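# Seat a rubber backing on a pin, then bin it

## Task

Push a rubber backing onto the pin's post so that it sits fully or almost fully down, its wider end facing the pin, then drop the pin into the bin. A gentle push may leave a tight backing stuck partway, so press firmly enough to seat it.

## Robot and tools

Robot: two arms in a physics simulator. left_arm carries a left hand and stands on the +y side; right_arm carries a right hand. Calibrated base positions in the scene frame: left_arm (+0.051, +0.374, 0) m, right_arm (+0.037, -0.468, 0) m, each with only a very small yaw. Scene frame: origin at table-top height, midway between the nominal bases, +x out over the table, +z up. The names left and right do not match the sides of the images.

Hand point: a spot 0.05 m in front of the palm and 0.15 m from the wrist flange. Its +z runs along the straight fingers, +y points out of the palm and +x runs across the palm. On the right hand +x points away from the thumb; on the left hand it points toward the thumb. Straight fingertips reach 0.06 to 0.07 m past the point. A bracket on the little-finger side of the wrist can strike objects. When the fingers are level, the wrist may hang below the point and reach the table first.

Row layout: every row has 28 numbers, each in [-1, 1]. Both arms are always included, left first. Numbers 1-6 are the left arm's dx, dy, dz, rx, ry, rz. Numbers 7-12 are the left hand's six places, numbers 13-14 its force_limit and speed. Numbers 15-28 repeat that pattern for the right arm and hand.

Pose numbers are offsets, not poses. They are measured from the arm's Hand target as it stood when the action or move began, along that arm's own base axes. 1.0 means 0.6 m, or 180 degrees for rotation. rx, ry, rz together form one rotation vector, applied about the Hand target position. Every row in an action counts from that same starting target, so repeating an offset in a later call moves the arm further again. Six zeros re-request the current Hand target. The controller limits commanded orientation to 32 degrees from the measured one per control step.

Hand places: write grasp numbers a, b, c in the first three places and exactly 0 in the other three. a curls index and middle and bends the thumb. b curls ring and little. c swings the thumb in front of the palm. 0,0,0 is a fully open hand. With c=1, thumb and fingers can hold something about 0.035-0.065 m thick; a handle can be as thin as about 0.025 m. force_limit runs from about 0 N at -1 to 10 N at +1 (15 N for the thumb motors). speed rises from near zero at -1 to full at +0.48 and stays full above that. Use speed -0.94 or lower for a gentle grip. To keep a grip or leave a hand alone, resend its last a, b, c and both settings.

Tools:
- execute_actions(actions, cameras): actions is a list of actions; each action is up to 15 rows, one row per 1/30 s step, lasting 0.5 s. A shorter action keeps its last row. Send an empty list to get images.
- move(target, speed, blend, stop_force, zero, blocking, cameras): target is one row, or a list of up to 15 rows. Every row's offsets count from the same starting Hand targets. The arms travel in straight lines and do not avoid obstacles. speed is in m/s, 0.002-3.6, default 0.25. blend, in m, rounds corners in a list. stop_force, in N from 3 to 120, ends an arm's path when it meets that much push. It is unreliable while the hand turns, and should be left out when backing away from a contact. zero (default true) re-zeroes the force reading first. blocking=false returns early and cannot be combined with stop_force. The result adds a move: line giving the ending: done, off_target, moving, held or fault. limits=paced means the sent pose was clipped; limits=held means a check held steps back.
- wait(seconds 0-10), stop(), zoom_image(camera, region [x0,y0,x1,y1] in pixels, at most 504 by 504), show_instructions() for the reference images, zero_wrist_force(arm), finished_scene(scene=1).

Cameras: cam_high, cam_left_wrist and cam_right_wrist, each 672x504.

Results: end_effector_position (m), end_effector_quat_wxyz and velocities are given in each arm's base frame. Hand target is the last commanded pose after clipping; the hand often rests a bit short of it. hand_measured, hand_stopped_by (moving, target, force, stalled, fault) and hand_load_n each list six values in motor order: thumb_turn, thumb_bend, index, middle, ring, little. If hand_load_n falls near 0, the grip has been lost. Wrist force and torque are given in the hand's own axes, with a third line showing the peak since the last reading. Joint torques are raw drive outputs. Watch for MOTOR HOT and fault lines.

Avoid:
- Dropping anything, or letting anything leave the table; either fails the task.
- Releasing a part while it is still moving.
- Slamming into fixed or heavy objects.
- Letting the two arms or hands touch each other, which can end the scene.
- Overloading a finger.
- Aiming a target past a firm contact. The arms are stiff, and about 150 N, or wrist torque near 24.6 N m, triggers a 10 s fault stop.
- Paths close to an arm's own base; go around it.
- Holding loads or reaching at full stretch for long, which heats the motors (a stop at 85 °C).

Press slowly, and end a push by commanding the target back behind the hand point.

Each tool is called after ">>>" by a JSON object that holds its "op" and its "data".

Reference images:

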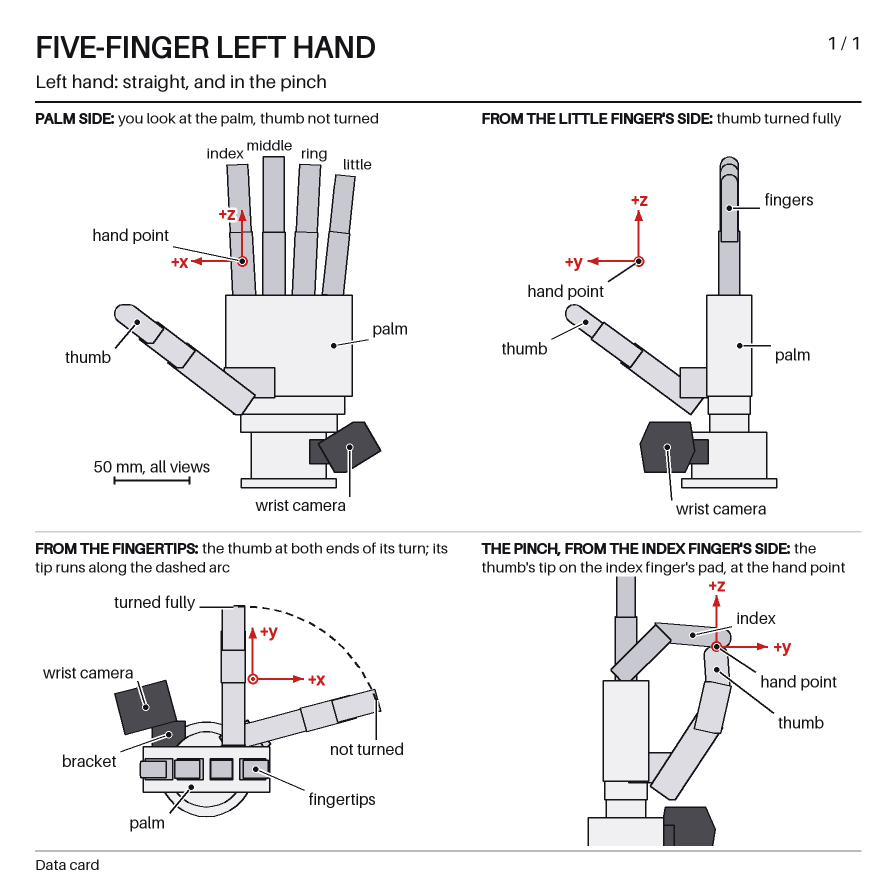

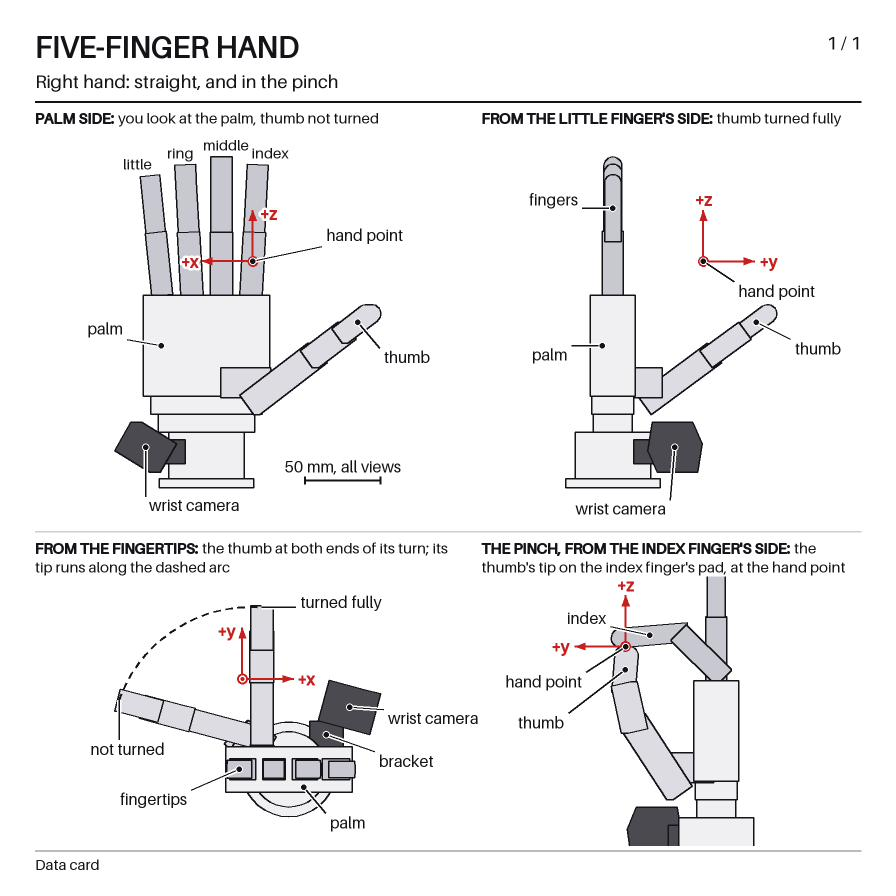

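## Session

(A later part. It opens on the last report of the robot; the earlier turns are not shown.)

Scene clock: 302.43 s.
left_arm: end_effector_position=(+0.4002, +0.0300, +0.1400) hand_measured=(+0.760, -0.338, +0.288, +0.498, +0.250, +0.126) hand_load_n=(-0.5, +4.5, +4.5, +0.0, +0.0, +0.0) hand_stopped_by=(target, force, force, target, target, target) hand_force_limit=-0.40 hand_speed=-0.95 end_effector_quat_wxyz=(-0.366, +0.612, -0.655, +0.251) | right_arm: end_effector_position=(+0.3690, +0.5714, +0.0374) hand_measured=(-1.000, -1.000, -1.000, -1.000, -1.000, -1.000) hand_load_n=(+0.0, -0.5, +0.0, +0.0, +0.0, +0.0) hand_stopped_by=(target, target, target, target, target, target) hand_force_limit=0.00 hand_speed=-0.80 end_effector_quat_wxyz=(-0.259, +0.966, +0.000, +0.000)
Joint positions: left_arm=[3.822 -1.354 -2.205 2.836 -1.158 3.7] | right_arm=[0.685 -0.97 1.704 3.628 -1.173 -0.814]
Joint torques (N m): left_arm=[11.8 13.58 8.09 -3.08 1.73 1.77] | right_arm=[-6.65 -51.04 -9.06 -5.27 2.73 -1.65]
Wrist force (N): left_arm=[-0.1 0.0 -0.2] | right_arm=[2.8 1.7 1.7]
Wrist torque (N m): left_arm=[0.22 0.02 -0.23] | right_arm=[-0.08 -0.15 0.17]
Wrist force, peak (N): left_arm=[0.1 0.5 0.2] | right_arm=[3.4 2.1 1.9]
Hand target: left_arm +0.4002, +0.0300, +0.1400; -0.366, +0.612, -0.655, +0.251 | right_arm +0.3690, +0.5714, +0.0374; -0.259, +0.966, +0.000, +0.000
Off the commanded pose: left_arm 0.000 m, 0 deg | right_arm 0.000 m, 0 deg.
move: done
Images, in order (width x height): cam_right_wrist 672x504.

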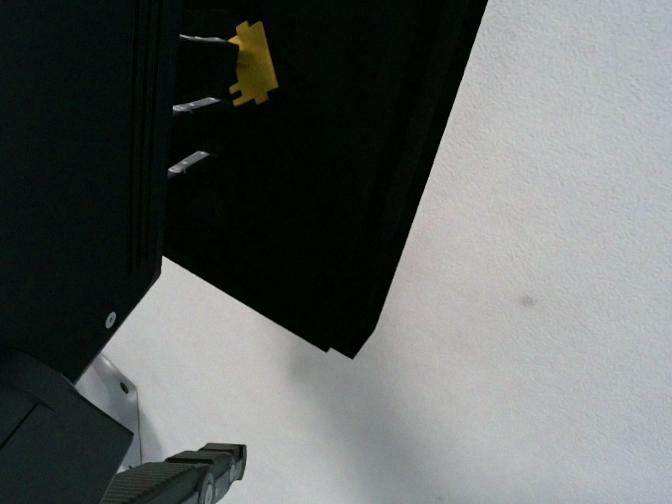

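>>> {"op": "move", "data": {"target": [[0,0,0,0,0,0, 0.74,0.6,0.88,0,0,0, -0.4,-0.95, 0,0,0.1043,0,0,0, 0,0,0,0,0,0, 0,-0.8],[0,0,0,0,0,0, 0.74,0.6,0.88,0,0,0, -0.4,-0.95, 0.09,-0.1957,0.1392,0.1822,-0.085,-0.1853, 0,0,0,0,0,0, 0,-0.8],[0.0563,-0.3917,-0.1083,0,0,0, 0.74,0.6,0.88,0,0,0, -0.4,-0.95, 0.09,-0.1957,0.1392,0.1822,-0.085,-0.1853, 0,0,0,0,0,0, 0,-0.8]], "speed": [0.04,0.15,0.12], "cameras": ["all"]}}

>>> {"op": "zoom_image", "data": {"camera": "cam_left_wrist", "region": [150, 140, 350, 340]}}

>>> {"op": "zoom_image", "data": {"camera": "cam_right_wrist", "region": [250, 200, 390, 340]}}

Scene clock: 312.77 s.
left_arm: end_effector_position=(+0.4340, -0.2049, +0.0750) hand_measured=(+0.760, -0.338, +0.288, +0.498, +0.250, +0.126) hand_load_n=(-0.5, +4.5, +4.5, +0.5, +0.0, +0.0) hand_stopped_by=(target, force, force, target, target, target) hand_force_limit=-0.40 hand_speed=-0.95 end_effector_quat_wxyz=(-0.366, +0.612, -0.655, +0.251) end_effector_velocity=(+0.001, -0.001, +0.000) end_effector_angular_velocity=(+0.001, -0.001, +0.001) | right_arm: end_effector_position=(+0.4230, +0.4540, +0.1209) hand_measured=(-1.000, -1.000, -1.000, -1.000, -1.000, -1.000) hand_load_n=(-0.5, +0.0, +0.0, +0.0, +0.0, +0.0) hand_stopped_by=(target, target, target, target, target, target) hand_force_limit=0.00 hand_speed=-0.80 end_effector_quat_wxyz=(-0.503, +0.806, -0.239, +0.198)
Joint positions: left_arm=[2.878 -1.722 -2.038 3.066 -1.898 3.099] | right_arm=[0.399 -1.123 2.239 2.508 -1.112 -0.313]
Joint velocities: left_arm=[-0.004 -0.003 0.003 0.001 -0.005 -0.002] | right_arm=[within noise]
Joint torques (N m): left_arm=[-10.31 15.31 23.07 -2.93 -1.86 -1.89] | right_arm=[-6.64 -18.48 -1.93 -4.81 -1.43 1.82]
Wrist force (N): left_arm=[0.6 0.3 0.3] | right_arm=[2.3 2.3 0.6]
Wrist torque (N m): left_arm=[0.19 -0.17 0.03] | right_arm=[-0.01 -0.14 0.09]
Wrist force, peak (N): left_arm=[1.4 -0.1 0.8] | right_arm=[2.7 2.9 1.5]
Hand target: left_arm +0.4340, -0.2050, +0.0750; -0.366, +0.612, -0.655, +0.251 | right_arm +0.4230, +0.4540, +0.1209; -0.503, +0.806, -0.239, +0.198
Off the commanded pose: left_arm 0.000 m, 0 deg | right_arm 0.000 m, 0 deg.
move: done

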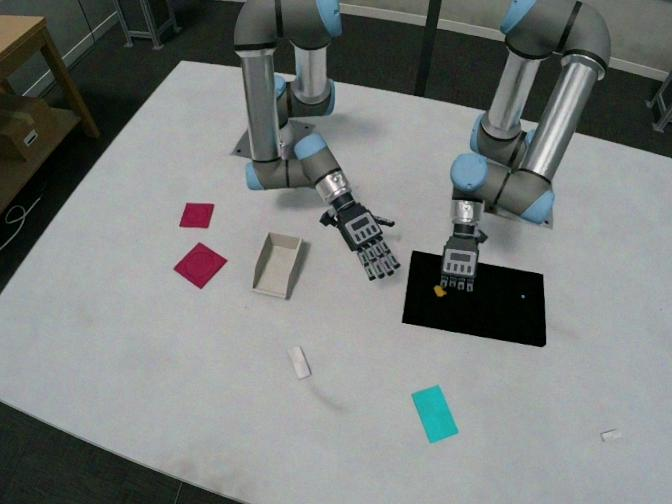

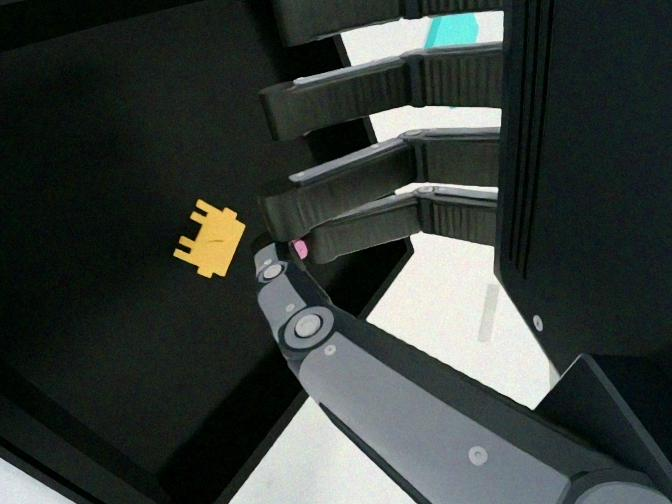

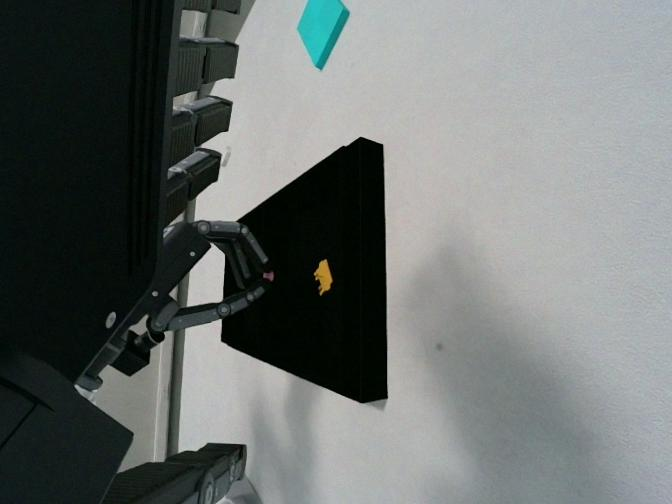

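Scaled by 2.520 from the camera's 672x504 image, which has a finer 960x720 frame.

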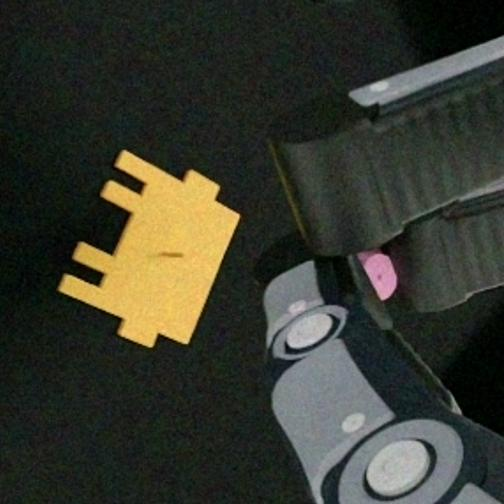

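Scaled by 3.600 from the camera's 672x504 image, which has a finer 960x720 frame.

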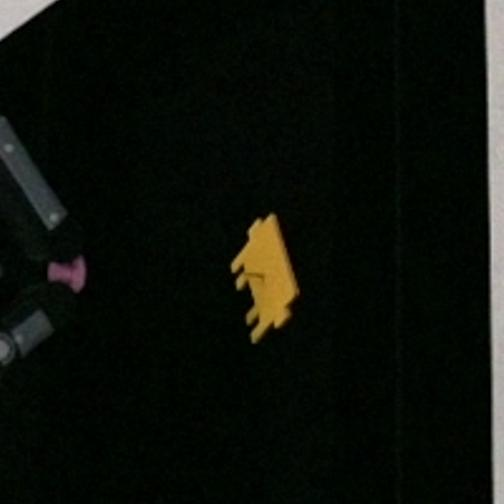

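>>> {"op": "zoom_image", "data": {"camera": "cam_left_wrist", "region": [195, 220, 235, 260]}}

>>> {"op": "zoom_image", "data": {"camera": "cam_right_wrist", "region": [305, 255, 340, 300]}}

>>> {"op": "zoom_image", "data": {"camera": "cam_left_wrist", "region": [280, 225, 330, 275]}}

Scaled by 12.600 from the camera's 672x504 image, which has a finer 960x720 frame.

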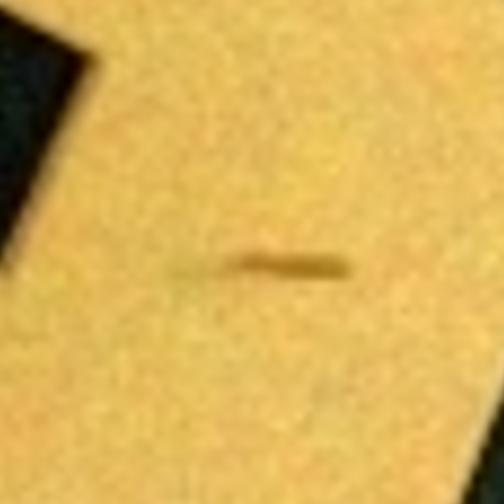

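Scaled by 11.200 from the camera's 672x504 image, which has a finer 960x720 frame.

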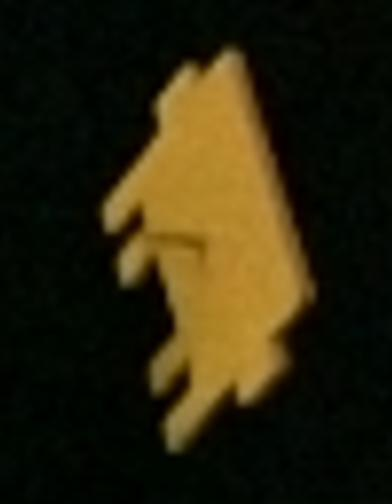

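Scaled by 10.080 from the camera's 672x504 image, which has a finer 960x720 frame.

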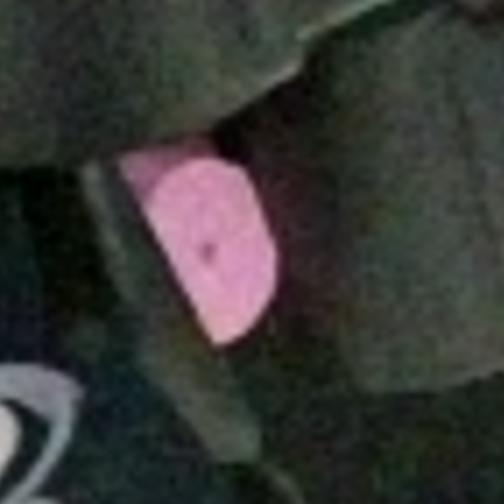

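>>> {"op": "move", "data": {"target": [[-0.0028,-0.001,-0.025,0,0,0, 0.74,0.6,0.88,0,0,0, -0.4,-0.95, 0,0,0,0,0,0, 0,0,0,0,0,0, 0,-0.8]], "speed": 0.06, "cameras": ["cam_left_wrist","cam_right_wrist"]}}

>>> {"op": "zoom_image", "data": {"camera": "cam_left_wrist", "region": [210, 215, 260, 265]}}

>>> {"op": "zoom_image", "data": {"camera": "cam_right_wrist", "region": [265, 235, 345, 315]}}

Scene clock: 315.67 s.
left_arm: end_effector_position=(+0.4324, -0.2056, +0.0601) hand_measured=(+0.760, -0.338, +0.288, +0.498, +0.250, +0.126) hand_load_n=(+0.0, +4.5, +4.5, +0.0, +0.0, +0.0) hand_stopped_by=(target, force, force, target, target, target) hand_force_limit=-0.40 hand_speed=-0.95 end_effector_quat_wxyz=(-0.366, +0.612, -0.655, +0.251) end_effector_velocity=(+0.001, -0.001, -0.001) end_effector_angular_velocity=(-0.001, -0.002, -0.002) | right_arm: end_effector_position=(+0.4230, +0.4540, +0.1209) hand_measured=(-1.000, -1.000, -1.000, -1.000, -1.000, -1.000) hand_load_n=(+0.0, +0.0, +0.0, +0.0, +0.0, +0.0) hand_stopped_by=(target, target, target, target, target, target) hand_force_limit=0.00 hand_speed=-0.80 end_effector_quat_wxyz=(-0.503, +0.806, -0.239, +0.198)
Joint positions: left_arm=[2.874 -1.744 -2.059 3.107 -1.901 3.097] | right_arm=[0.399 -1.123 2.239 2.508 -1.112 -0.313]
Joint velocities: left_arm=[0 -0.002 -0.001 0.005 0.001 0] | right_arm=[within noise]
Joint torques (N m): left_arm=[-10.93 14.31 3.75 2.09 -1.99 -1.79] | right_arm=[-6.92 -18.28 -1.63 -4.7 -1.42 1.95]
Wrist force (N): left_arm=[0.7 0.2 0.1] | right_arm=[2.4 2.2 0.9]
Wrist torque (N m): left_arm=[0.20 -0.18 0.04] | right_arm=[-0.03 -0.18 0.09]
Wrist force, peak (N): left_arm=[1.0 0.3 0.6] | right_arm=[2.7 2.5 0.7]
Hand target: left_arm +0.4323, -0.2056, +0.0600; -0.366, +0.612, -0.655, +0.251 | right_arm +0.4230, +0.4540, +0.1209; -0.503, +0.806, -0.239, +0.198
Off the commanded pose: left_arm 0.000 m, 0 deg | right_arm 0.000 m, 0 deg.
move: done
Images, in order (width x height): cam_left_wrist 672x504, cam_right_wrist 672x504.

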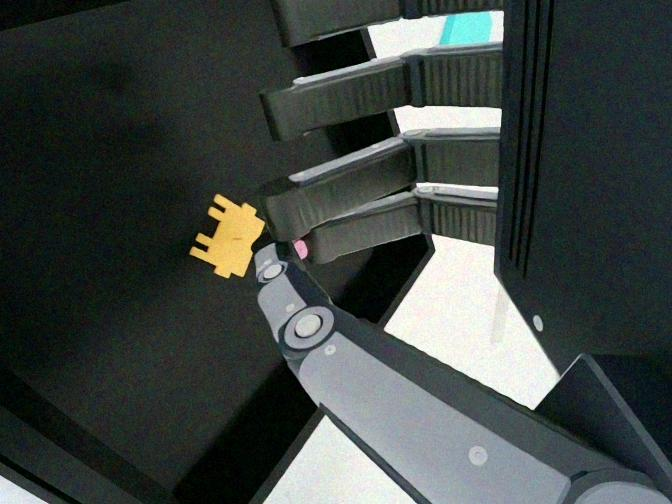

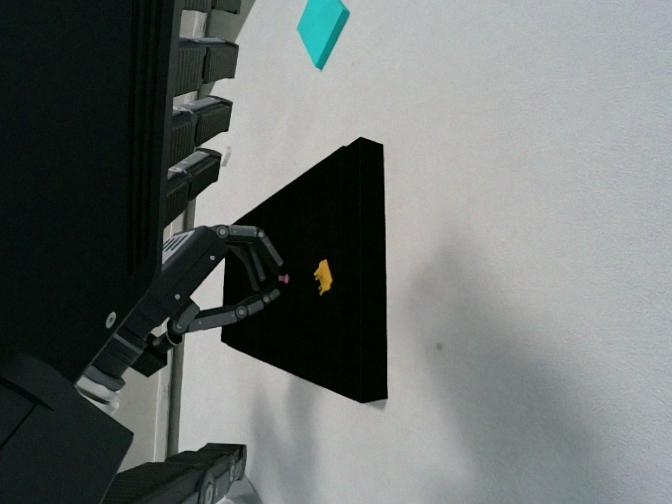

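Scaled by 10.080 from the camera's 672x504 image, which has a finer 960x720 frame.

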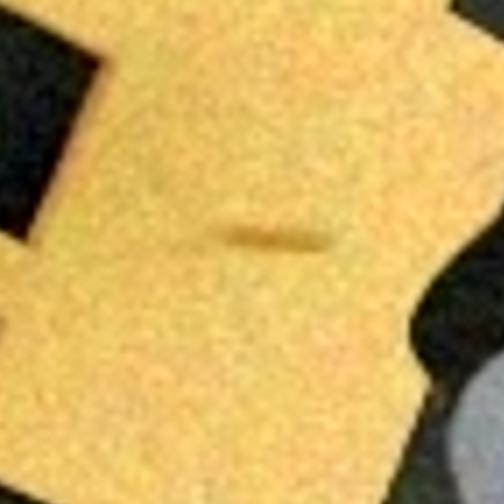

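Scaled by 6.300 from the camera's 672x504 image, which has a finer 960x720 frame.

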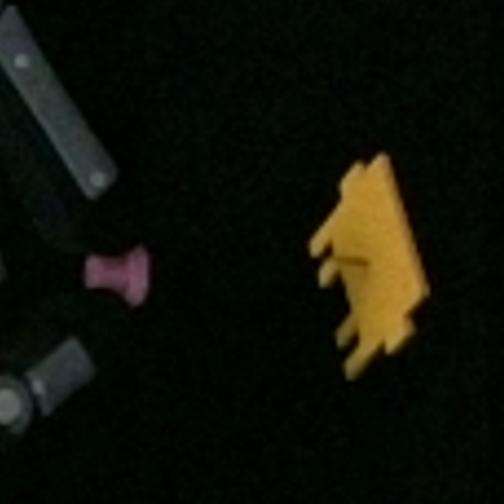

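>>> {"op": "move", "data": {"target": [[0.0063,0.0015,-0.0467,0,0,0, 0.74,0.6,0.88,0,0,0, -0.4,-0.95, 0,0,0,0,0,0, 0,0,0,0,0,0, 0,-0.8]], "speed": 0.03, "stop_force": 4, "cameras": ["cam_left_wrist","cam_right_wrist"]}}

>>> {"op": "zoom_image", "data": {"camera": "cam_left_wrist", "region": [230, 190, 350, 310]}}

>>> {"op": "zoom_image", "data": {"camera": "cam_right_wrist", "region": [285, 245, 345, 305]}}

Scene clock: 320.00 s.
left_arm: end_effector_position=(+0.4361, -0.2047, +0.0320) hand_measured=(+0.760, -0.338, +0.288, +0.498, +0.250, +0.126) hand_load_n=(+0.0, +4.5, +4.5, +0.0, +0.0, +0.0) hand_stopped_by=(target, force, force, target, target, target) hand_force_limit=-0.40 hand_speed=-0.95 end_effector_quat_wxyz=(-0.366, +0.612, -0.655, +0.251) | right_arm: end_effector_position=(+0.4230, +0.4540, +0.1209) hand_measured=(-1.000, -1.000, -1.000, -1.000, -1.000, -1.000) hand_load_n=(+0.0, +0.0, +0.0, +0.0, +0.0, +0.0) hand_stopped_by=(target, target, target, target, target, target) hand_force_limit=0.00 hand_speed=-0.80 end_effector_quat_wxyz=(-0.503, +0.806, -0.239, +0.198)
Joint positions: left_arm=[2.88 -1.797 -2.084 3.187 -1.896 3.1] | right_arm=[0.399 -1.123 2.239 2.508 -1.112 -0.313]
Joint torques (N m): left_arm=[12.19 16.81 3.31 2.12 1.19 1.8] | right_arm=[-7.09 -18.38 -1.68 -4.86 -1.38 1.9]
Wrist force (N): left_arm=[0.3 0.4 0.6] | right_arm=[2.5 2.3 0.9]
Wrist torque (N m): left_arm=[0.22 -0.09 -0.16] | right_arm=[-0.02 -0.18 0.11]
Wrist force, peak (N): left_arm=[0.8 0.7 0.6] | right_arm=[2.5 2.8 0.8]
Hand target: left_arm +0.4361, -0.2047, +0.0320; -0.366, +0.612, -0.655, +0.251 | right_arm +0.4230, +0.4540, +0.1209; -0.503, +0.806, -0.239, +0.198
Off the commanded pose: left_arm 0.000 m, 0 deg | right_arm 0.000 m, 0 deg.
move: done
Images, in order (width x height): cam_left_wrist 672x504, cam_right_wrist 672x504.

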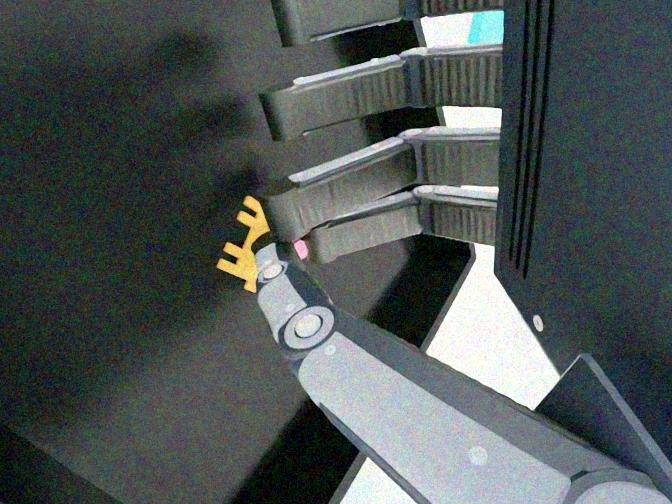

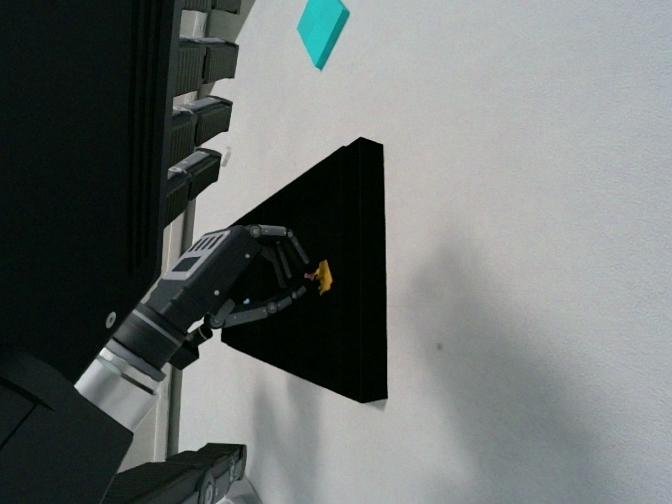

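Scaled by 4.200 from the camera's 672x504 image, which has a finer 960x720 frame.

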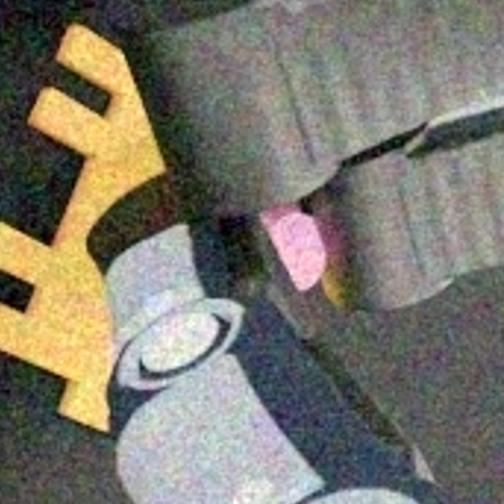

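Scaled by 8.400 from the camera's 672x504 image, which has a finer 960x720 frame.

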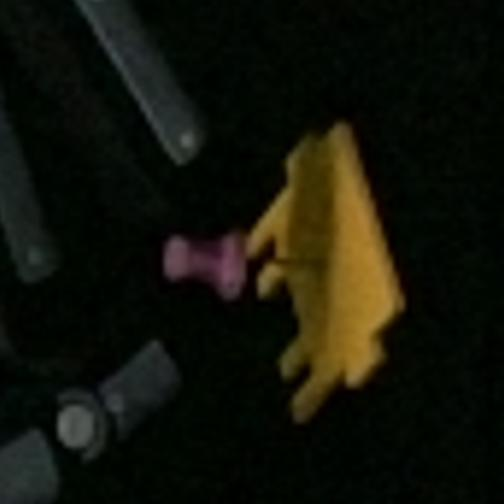

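>>> {"op": "zoom_image", "data": {"camera": "cam_right_wrist", "region": [300, 262, 330, 292]}}

Scaled by 16.800 from the camera's 672x504 image, which has a finer 960x720 frame.

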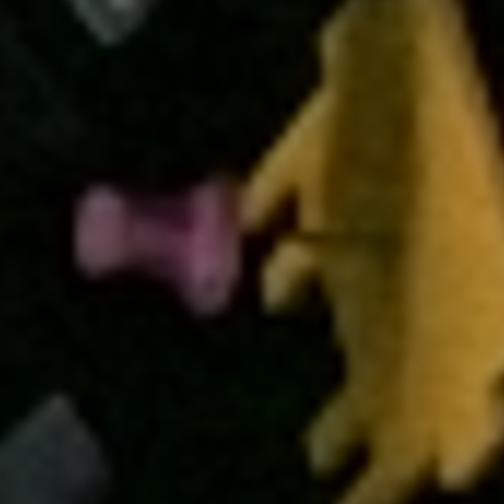

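>>> {"op": "move", "data": {"target": [[0.0005,0,0,0,0,0, 0.74,0.6,0.88,0,0,0, -0.4,-0.95, 0,0,0,0,0,0, 0,0,0,0,0,0, 0,-0.8],[0.0005,0,-0.0133,0,0,0, 0.74,0.6,0.88,0,0,0, -0.4,-0.95, 0,0,0,0,0,0, 0,0,0,0,0,0, 0,-0.8]], "speed": 0.006, "stop_force": 3, "cameras": ["cam_left_wrist","cam_right_wrist"]}}

>>> {"op": "zoom_image", "data": {"camera": "cam_right_wrist", "region": [300, 262, 330, 292]}}

>>> {"op": "zoom_image", "data": {"camera": "cam_left_wrist", "region": [270, 215, 330, 275]}}

Scene clock: 324.80 s.
left_arm: end_effector_position=(+0.4364, -0.2047, +0.0240) hand_measured=(+0.760, -0.338, +0.288, +0.498, +0.250, +0.126) hand_load_n=(+0.0, +4.0, +4.5, +0.0, +0.0, +0.0) hand_stopped_by=(target, force, force, target, target, target) hand_force_limit=-0.40 hand_speed=-0.95 end_effector_quat_wxyz=(-0.366, +0.612, -0.655, +0.251) | right_arm: end_effector_position=(+0.4230, +0.4540, +0.1209) hand_measured=(-1.000, -1.000, -1.000, -1.000, -1.000, -1.000) hand_load_n=(+0.0, +0.0, +0.0, +0.0, +0.0, +0.0) hand_stopped_by=(target, target, target, target, target, target) hand_force_limit=0.00 hand_speed=-0.80 end_effector_quat_wxyz=(-0.503, +0.806, -0.239, +0.198)
Joint positions: left_arm=[2.88 -1.813 -2.091 3.21 -1.896 3.101] | right_arm=[0.399 -1.123 2.239 2.508 -1.112 -0.313]
Joint torques (N m): left_arm=[11.39 14.98 3.06 2.01 0.85 1.89] | right_arm=[-6.59 -19.2 -1.84 -4.87 -1.33 1.96]
Wrist force (N): left_arm=[0.3 -1.5 -1.1] | right_arm=[2.4 2.4 0.7]
Wrist torque (N m): left_arm=[0.15 -0.13 -0.15] | right_arm=[0.01 -0.16 0.10]
Wrist force, peak (N): left_arm=[0.3 -1.8 -1.5] | right_arm=[2.7 2.7 0.8]
Hand target: left_arm +0.4364, -0.2047, +0.0240; -0.366, +0.612, -0.655, +0.251 | right_arm +0.4230, +0.4540, +0.1209; -0.503, +0.806, -0.239, +0.198
Off the commanded pose: left_arm 0.000 m, 0 deg | right_arm 0.000 m, 0 deg.
move: done
Images, in order (width x height): cam_left_wrist 672x504, cam_right_wrist 672x504.

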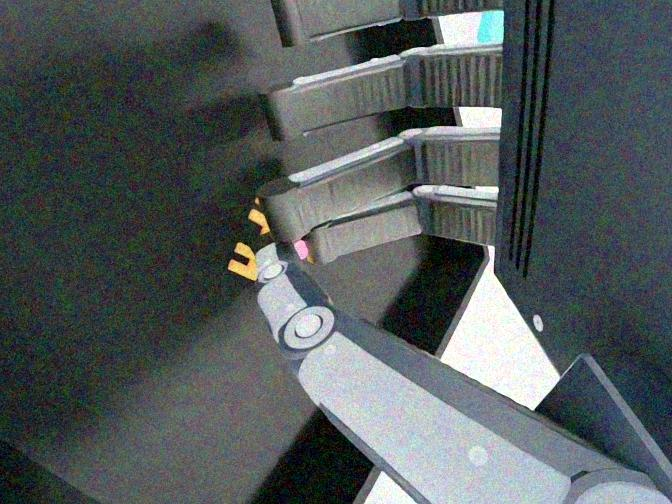

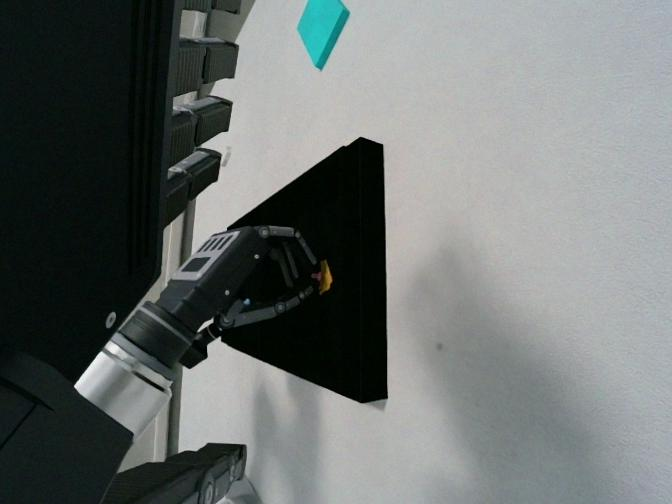

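Scaled by 16.800 from the camera's 672x504 image, which has a finer 960x720 frame.

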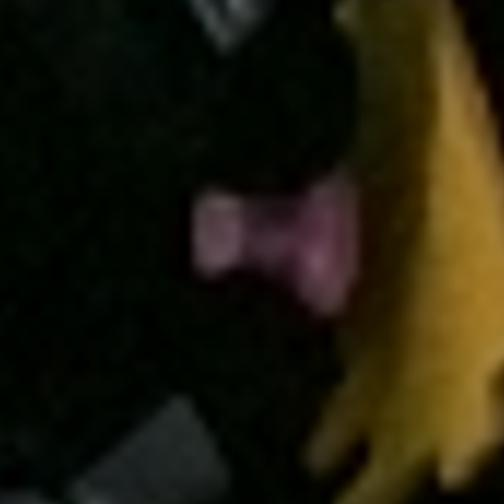

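Scaled by 8.400 from the camera's 672x504 image, which has a finer 960x720 frame.

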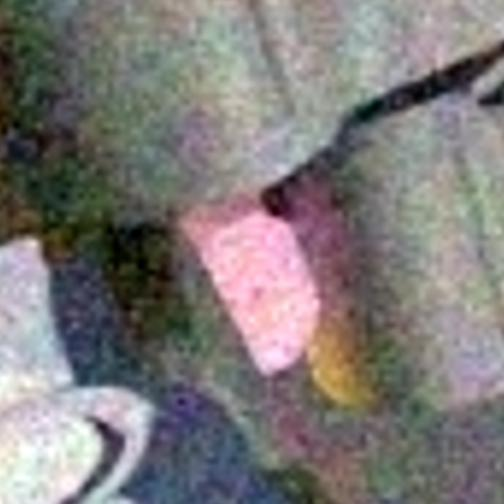

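>>> {"op": "move", "data": {"target": [[0,0,-0.0075,0,0,0, 0.74,0.6,0.88,0,0,0, -0.4,-0.95, 0,0,0,0,0,0, 0,0,0,0,0,0, 0,-0.8]], "speed": 0.005, "stop_force": 8, "cameras": ["cam_left_wrist","cam_right_wrist"]}}

>>> {"op": "zoom_image", "data": {"camera": "cam_right_wrist", "region": [300, 262, 330, 292]}}

>>> {"op": "zoom_image", "data": {"camera": "cam_left_wrist", "region": [270, 215, 330, 275]}}

Scene clock: 328.03 s.
left_arm: end_effector_position=(+0.4364, -0.2047, +0.0204) hand_measured=(+0.760, -0.338, +0.288, +0.498, +0.250, +0.126) hand_load_n=(-0.5, +5.0, +3.5, +0.0, +0.0, +0.0) hand_stopped_by=(target, force, force, target, target, target) hand_force_limit=-0.40 hand_speed=-0.95 end_effector_quat_wxyz=(-0.366, +0.612, -0.655, +0.251) | right_arm: end_effector_position=(+0.4230, +0.4540, +0.1209) hand_measured=(-1.000, -1.000, -1.000, -1.000, -1.000, -1.000) hand_load_n=(-0.5, +0.0, +0.0, +0.0, +0.0, +0.0) hand_stopped_by=(target, target, target, target, target, target) hand_force_limit=0.00 hand_speed=-0.80 end_effector_quat_wxyz=(-0.503, +0.806, -0.239, +0.198)
Joint positions: left_arm=[2.88 -1.819 -2.095 3.22 -1.896 3.101] | right_arm=[0.399 -1.123 2.239 2.508 -1.112 -0.313]
Joint torques (N m): left_arm=[11.52 29.54 19.98 -2.93 0.62 1.58] | right_arm=[-6.21 -19.13 -1.9 -4.8 -1.38 1.93]
Wrist force (N): left_arm=[0.0 -6.2 -4.9] | right_arm=[2.4 2.4 0.7]
Wrist torque (N m): left_arm=[-0.07 -0.06 -0.13] | right_arm=[0.00 -0.17 0.10]
Wrist force, peak (N): left_arm=[-0.2 -9.2 -7.2] | right_arm=[2.6 2.6 0.9]
Hand target: left_arm +0.4364, -0.2047, +0.0204; -0.366, +0.612, -0.655, +0.251 (not the last commanded pose) | right_arm +0.4230, +0.4540, +0.1209; -0.503, +0.806, -0.239, +0.198
Off the commanded pose: left_arm 0.001 m, 0 deg | right_arm 0.000 m, 0 deg.
move: contact (left_arm)
Images, in order (width x height): cam_left_wrist 672x504, cam_right_wrist 672x504.

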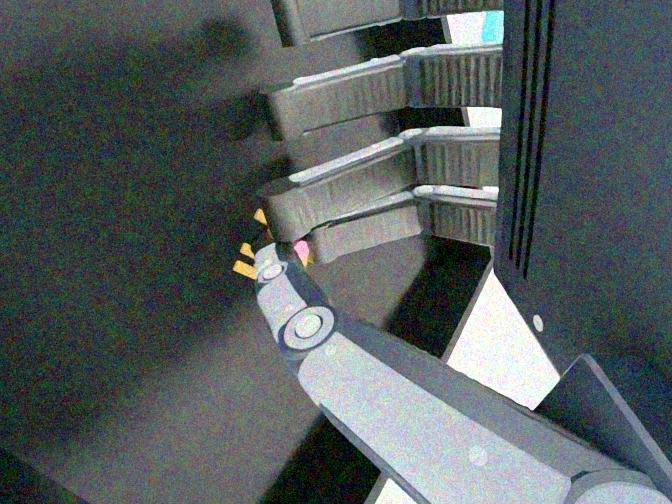

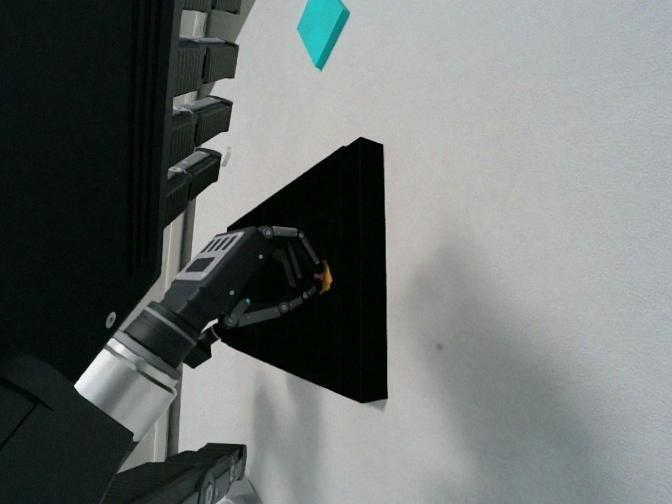

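Scaled by 16.800 from the camera's 672x504 image, which has a finer 960x720 frame.

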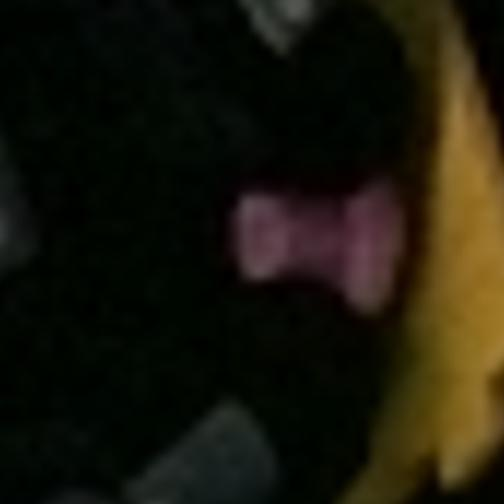

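Scaled by 8.400 from the camera's 672x504 image, which has a finer 960x720 frame.

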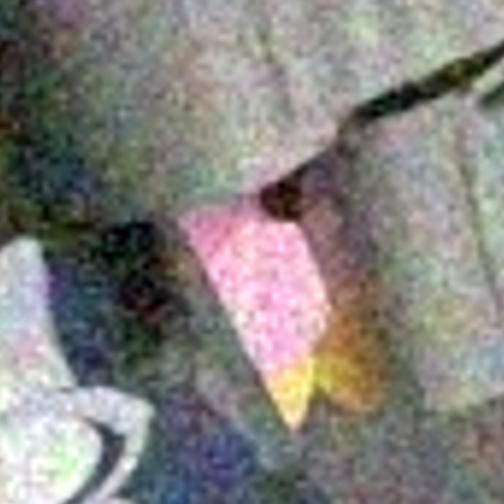

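>>> {"op": "move", "data": {"target": [[0,0,-0.0042,0,0,0, 0.74,0.6,0.88,0,0,0, -0.4,-0.95, 0,0,0,0,0,0, 0,0,0,0,0,0, 0,-0.8]], "speed": 0.004, "stop_force": 12, "cameras": ["cam_left_wrist","cam_right_wrist"]}}

>>> {"op": "zoom_image", "data": {"camera": "cam_right_wrist", "region": [300, 262, 330, 292]}}

>>> {"op": "zoom_image", "data": {"camera": "cam_left_wrist", "region": [270, 215, 330, 275]}}

Scene clock: 332.20 s.
left_arm: end_effector_position=(+0.4364, -0.2047, +0.0179) hand_measured=(+0.760, -0.338, +0.288, +0.498, +0.250, +0.126) hand_load_n=(-0.5, +5.0, +3.0, +0.0, +0.0, +0.0) hand_stopped_by=(target, force, force, target, target, target) hand_force_limit=-0.40 hand_speed=-0.95 end_effector_quat_wxyz=(-0.366, +0.612, -0.655, +0.251) | right_arm: end_effector_position=(+0.4230, +0.4540, +0.1209) hand_measured=(-1.000, -1.000, -1.000, -1.000, -1.000, -1.000) hand_load_n=(-0.5, +0.0, +0.5, +0.0, -0.5, +0.0) hand_stopped_by=(target, target, target, target, target, target) hand_force_limit=0.00 hand_speed=-0.80 end_effector_quat_wxyz=(-0.503, +0.806, -0.239, +0.198)
Joint positions: left_arm=[2.88 -1.824 -2.097 3.227 -1.896 3.101] | right_arm=[0.399 -1.123 2.239 2.508 -1.112 -0.313]
Joint torques (N m): left_arm=[11.61 10.58 -2.36 0.93 0.75 1.46] | right_arm=[-6.95 -18.47 -2.58 -4.89 -1.32 1.84]
Wrist force (N): left_arm=[-0.6 -14.3 -9.6] | right_arm=[2.5 2.5 0.8]
Wrist torque (N m): left_arm=[-0.36 -0.09 -0.08] | right_arm=[0.02 -0.19 0.11]
Wrist force, peak (N): left_arm=[-0.7 -14.2 -10.1] | right_arm=[2.7 2.8 0.7]
Hand target: left_arm +0.4364, -0.2047, +0.0179; -0.366, +0.612, -0.655, +0.251 | right_arm +0.4230, +0.4540, +0.1209; -0.503, +0.806, -0.239, +0.198
Off the commanded pose: left_arm 0.000 m, 0 deg | right_arm 0.000 m, 0 deg.
move: done
Images, in order (width x height): cam_left_wrist 672x504, cam_right_wrist 672x504.

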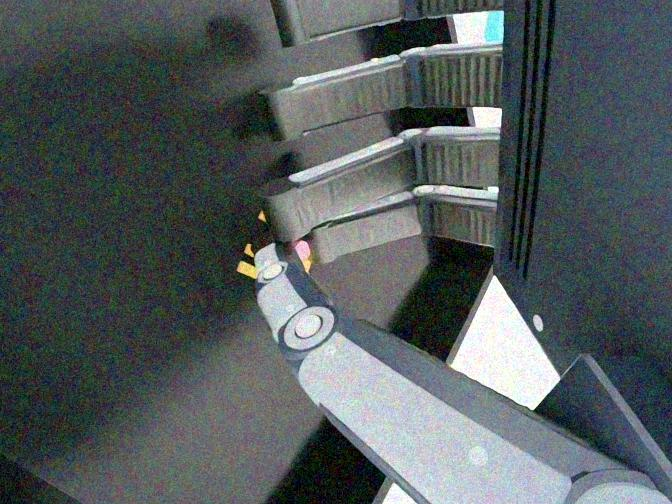

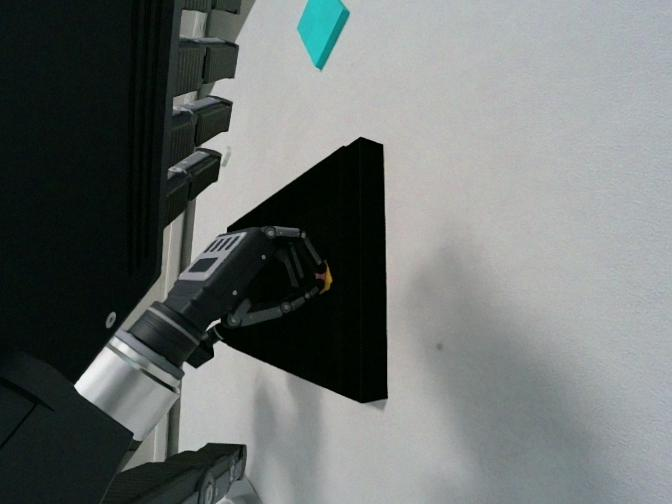

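Scaled by 16.800 from the camera's 672x504 image, which has a finer 960x720 frame.

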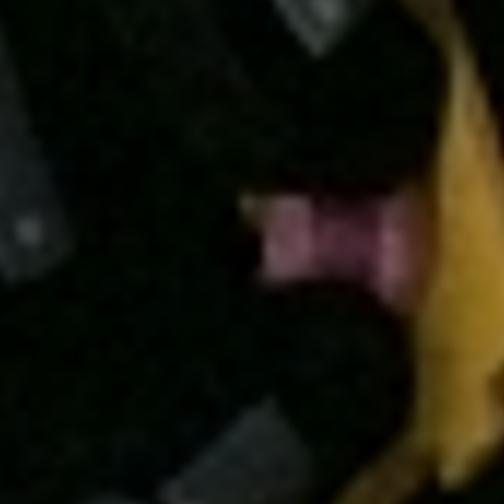

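Scaled by 8.400 from the camera's 672x504 image, which has a finer 960x720 frame.

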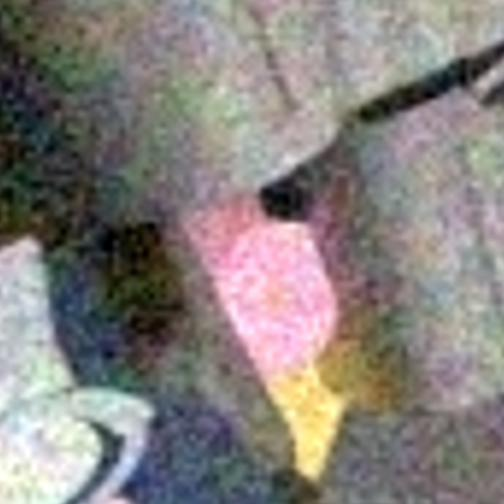

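>>> {"op": "move", "data": {"target": [[0,0,-0.0025,0,0,0, 0.74,0.6,0.88,0,0,0, -0.4,-0.95, 0,0,0,0,0,0, 0,0,0,0,0,0, 0,-0.8]], "speed": 0.004, "stop_force": 8, "cameras": ["cam_left_wrist","cam_right_wrist"]}}

>>> {"op": "zoom_image", "data": {"camera": "cam_right_wrist", "region": [300, 262, 330, 292]}}

Scene clock: 334.93 s.
left_arm: end_effector_position=(+0.4364, -0.2047, +0.0175) hand_measured=(+0.760, -0.338, +0.288, +0.498, +0.250, +0.126) hand_load_n=(-1.0, +4.5, +2.5, +0.0, +0.0, +0.0) hand_stopped_by=(target, force, force, target, target, target) hand_force_limit=-0.40 hand_speed=-0.95 end_effector_quat_wxyz=(-0.366, +0.612, -0.655, +0.251) | right_arm: end_effector_position=(+0.4230, +0.4540, +0.1209) hand_measured=(-1.000, -1.000, -1.000, -1.000, -1.000, -1.000) hand_load_n=(+0.0, +0.0, +0.0, +0.0, +0.0, +0.0) hand_stopped_by=(target, target, target, target, target, target) hand_force_limit=0.00 hand_speed=-0.80 end_effector_quat_wxyz=(-0.503, +0.806, -0.239, +0.198)
Joint positions: left_arm=[2.88 -1.825 -2.097 3.229 -1.896 3.101] | right_arm=[0.399 -1.123 2.239 2.508 -1.112 -0.313]
Joint torques (N m): left_arm=[11.62 21.86 15.54 -3.78 0.61 1.43] | right_arm=[-6.4 -18.55 -1.56 -4.81 -1.3 1.78]
Wrist force (N): left_arm=[-2.0 -19.4 -15.9] | right_arm=[2.3 2.5 0.8]
Wrist torque (N m): left_arm=[-0.61 -0.04 -0.06] | right_arm=[0.01 -0.14 0.10]
Wrist force, peak (N): left_arm=[-2.2 -22.0 -17.9] | right_arm=[2.5 2.7 0.8]
Hand target: left_arm +0.4364, -0.2047, +0.0175; -0.366, +0.612, -0.655, +0.251 (not the last commanded pose) | right_arm +0.4230, +0.4540, +0.1209; -0.503, +0.806, -0.239, +0.198
Off the commanded pose: left_arm 0.001 m, 0 deg | right_arm 0.000 m, 0 deg.
move: contact (left_arm)
Images, in order (width x height): cam_left_wrist 672x504, cam_right_wrist 672x504.

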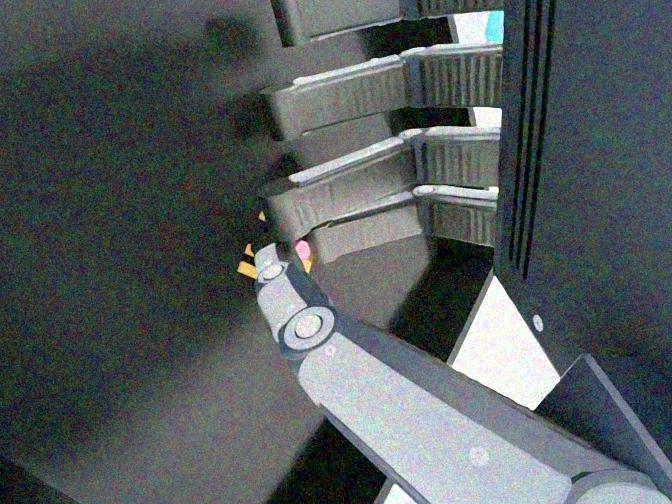

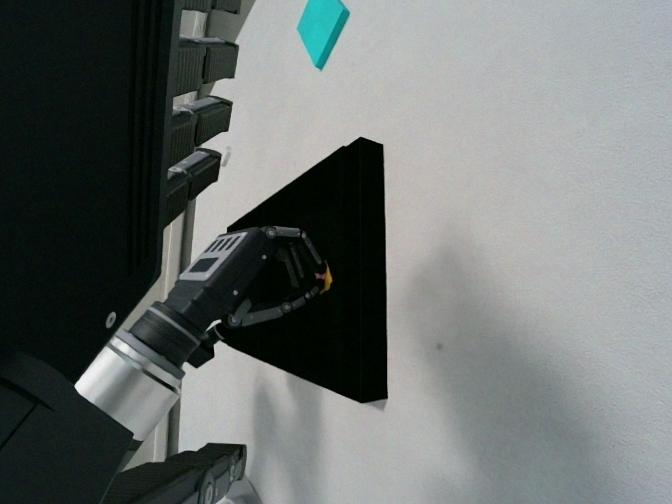

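Scaled by 16.800 from the camera's 672x504 image, which has a finer 960x720 frame.

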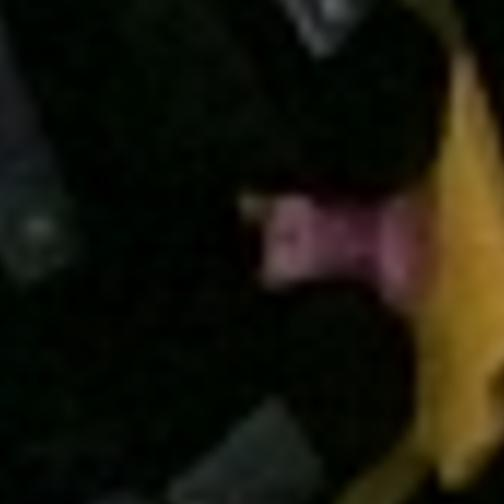

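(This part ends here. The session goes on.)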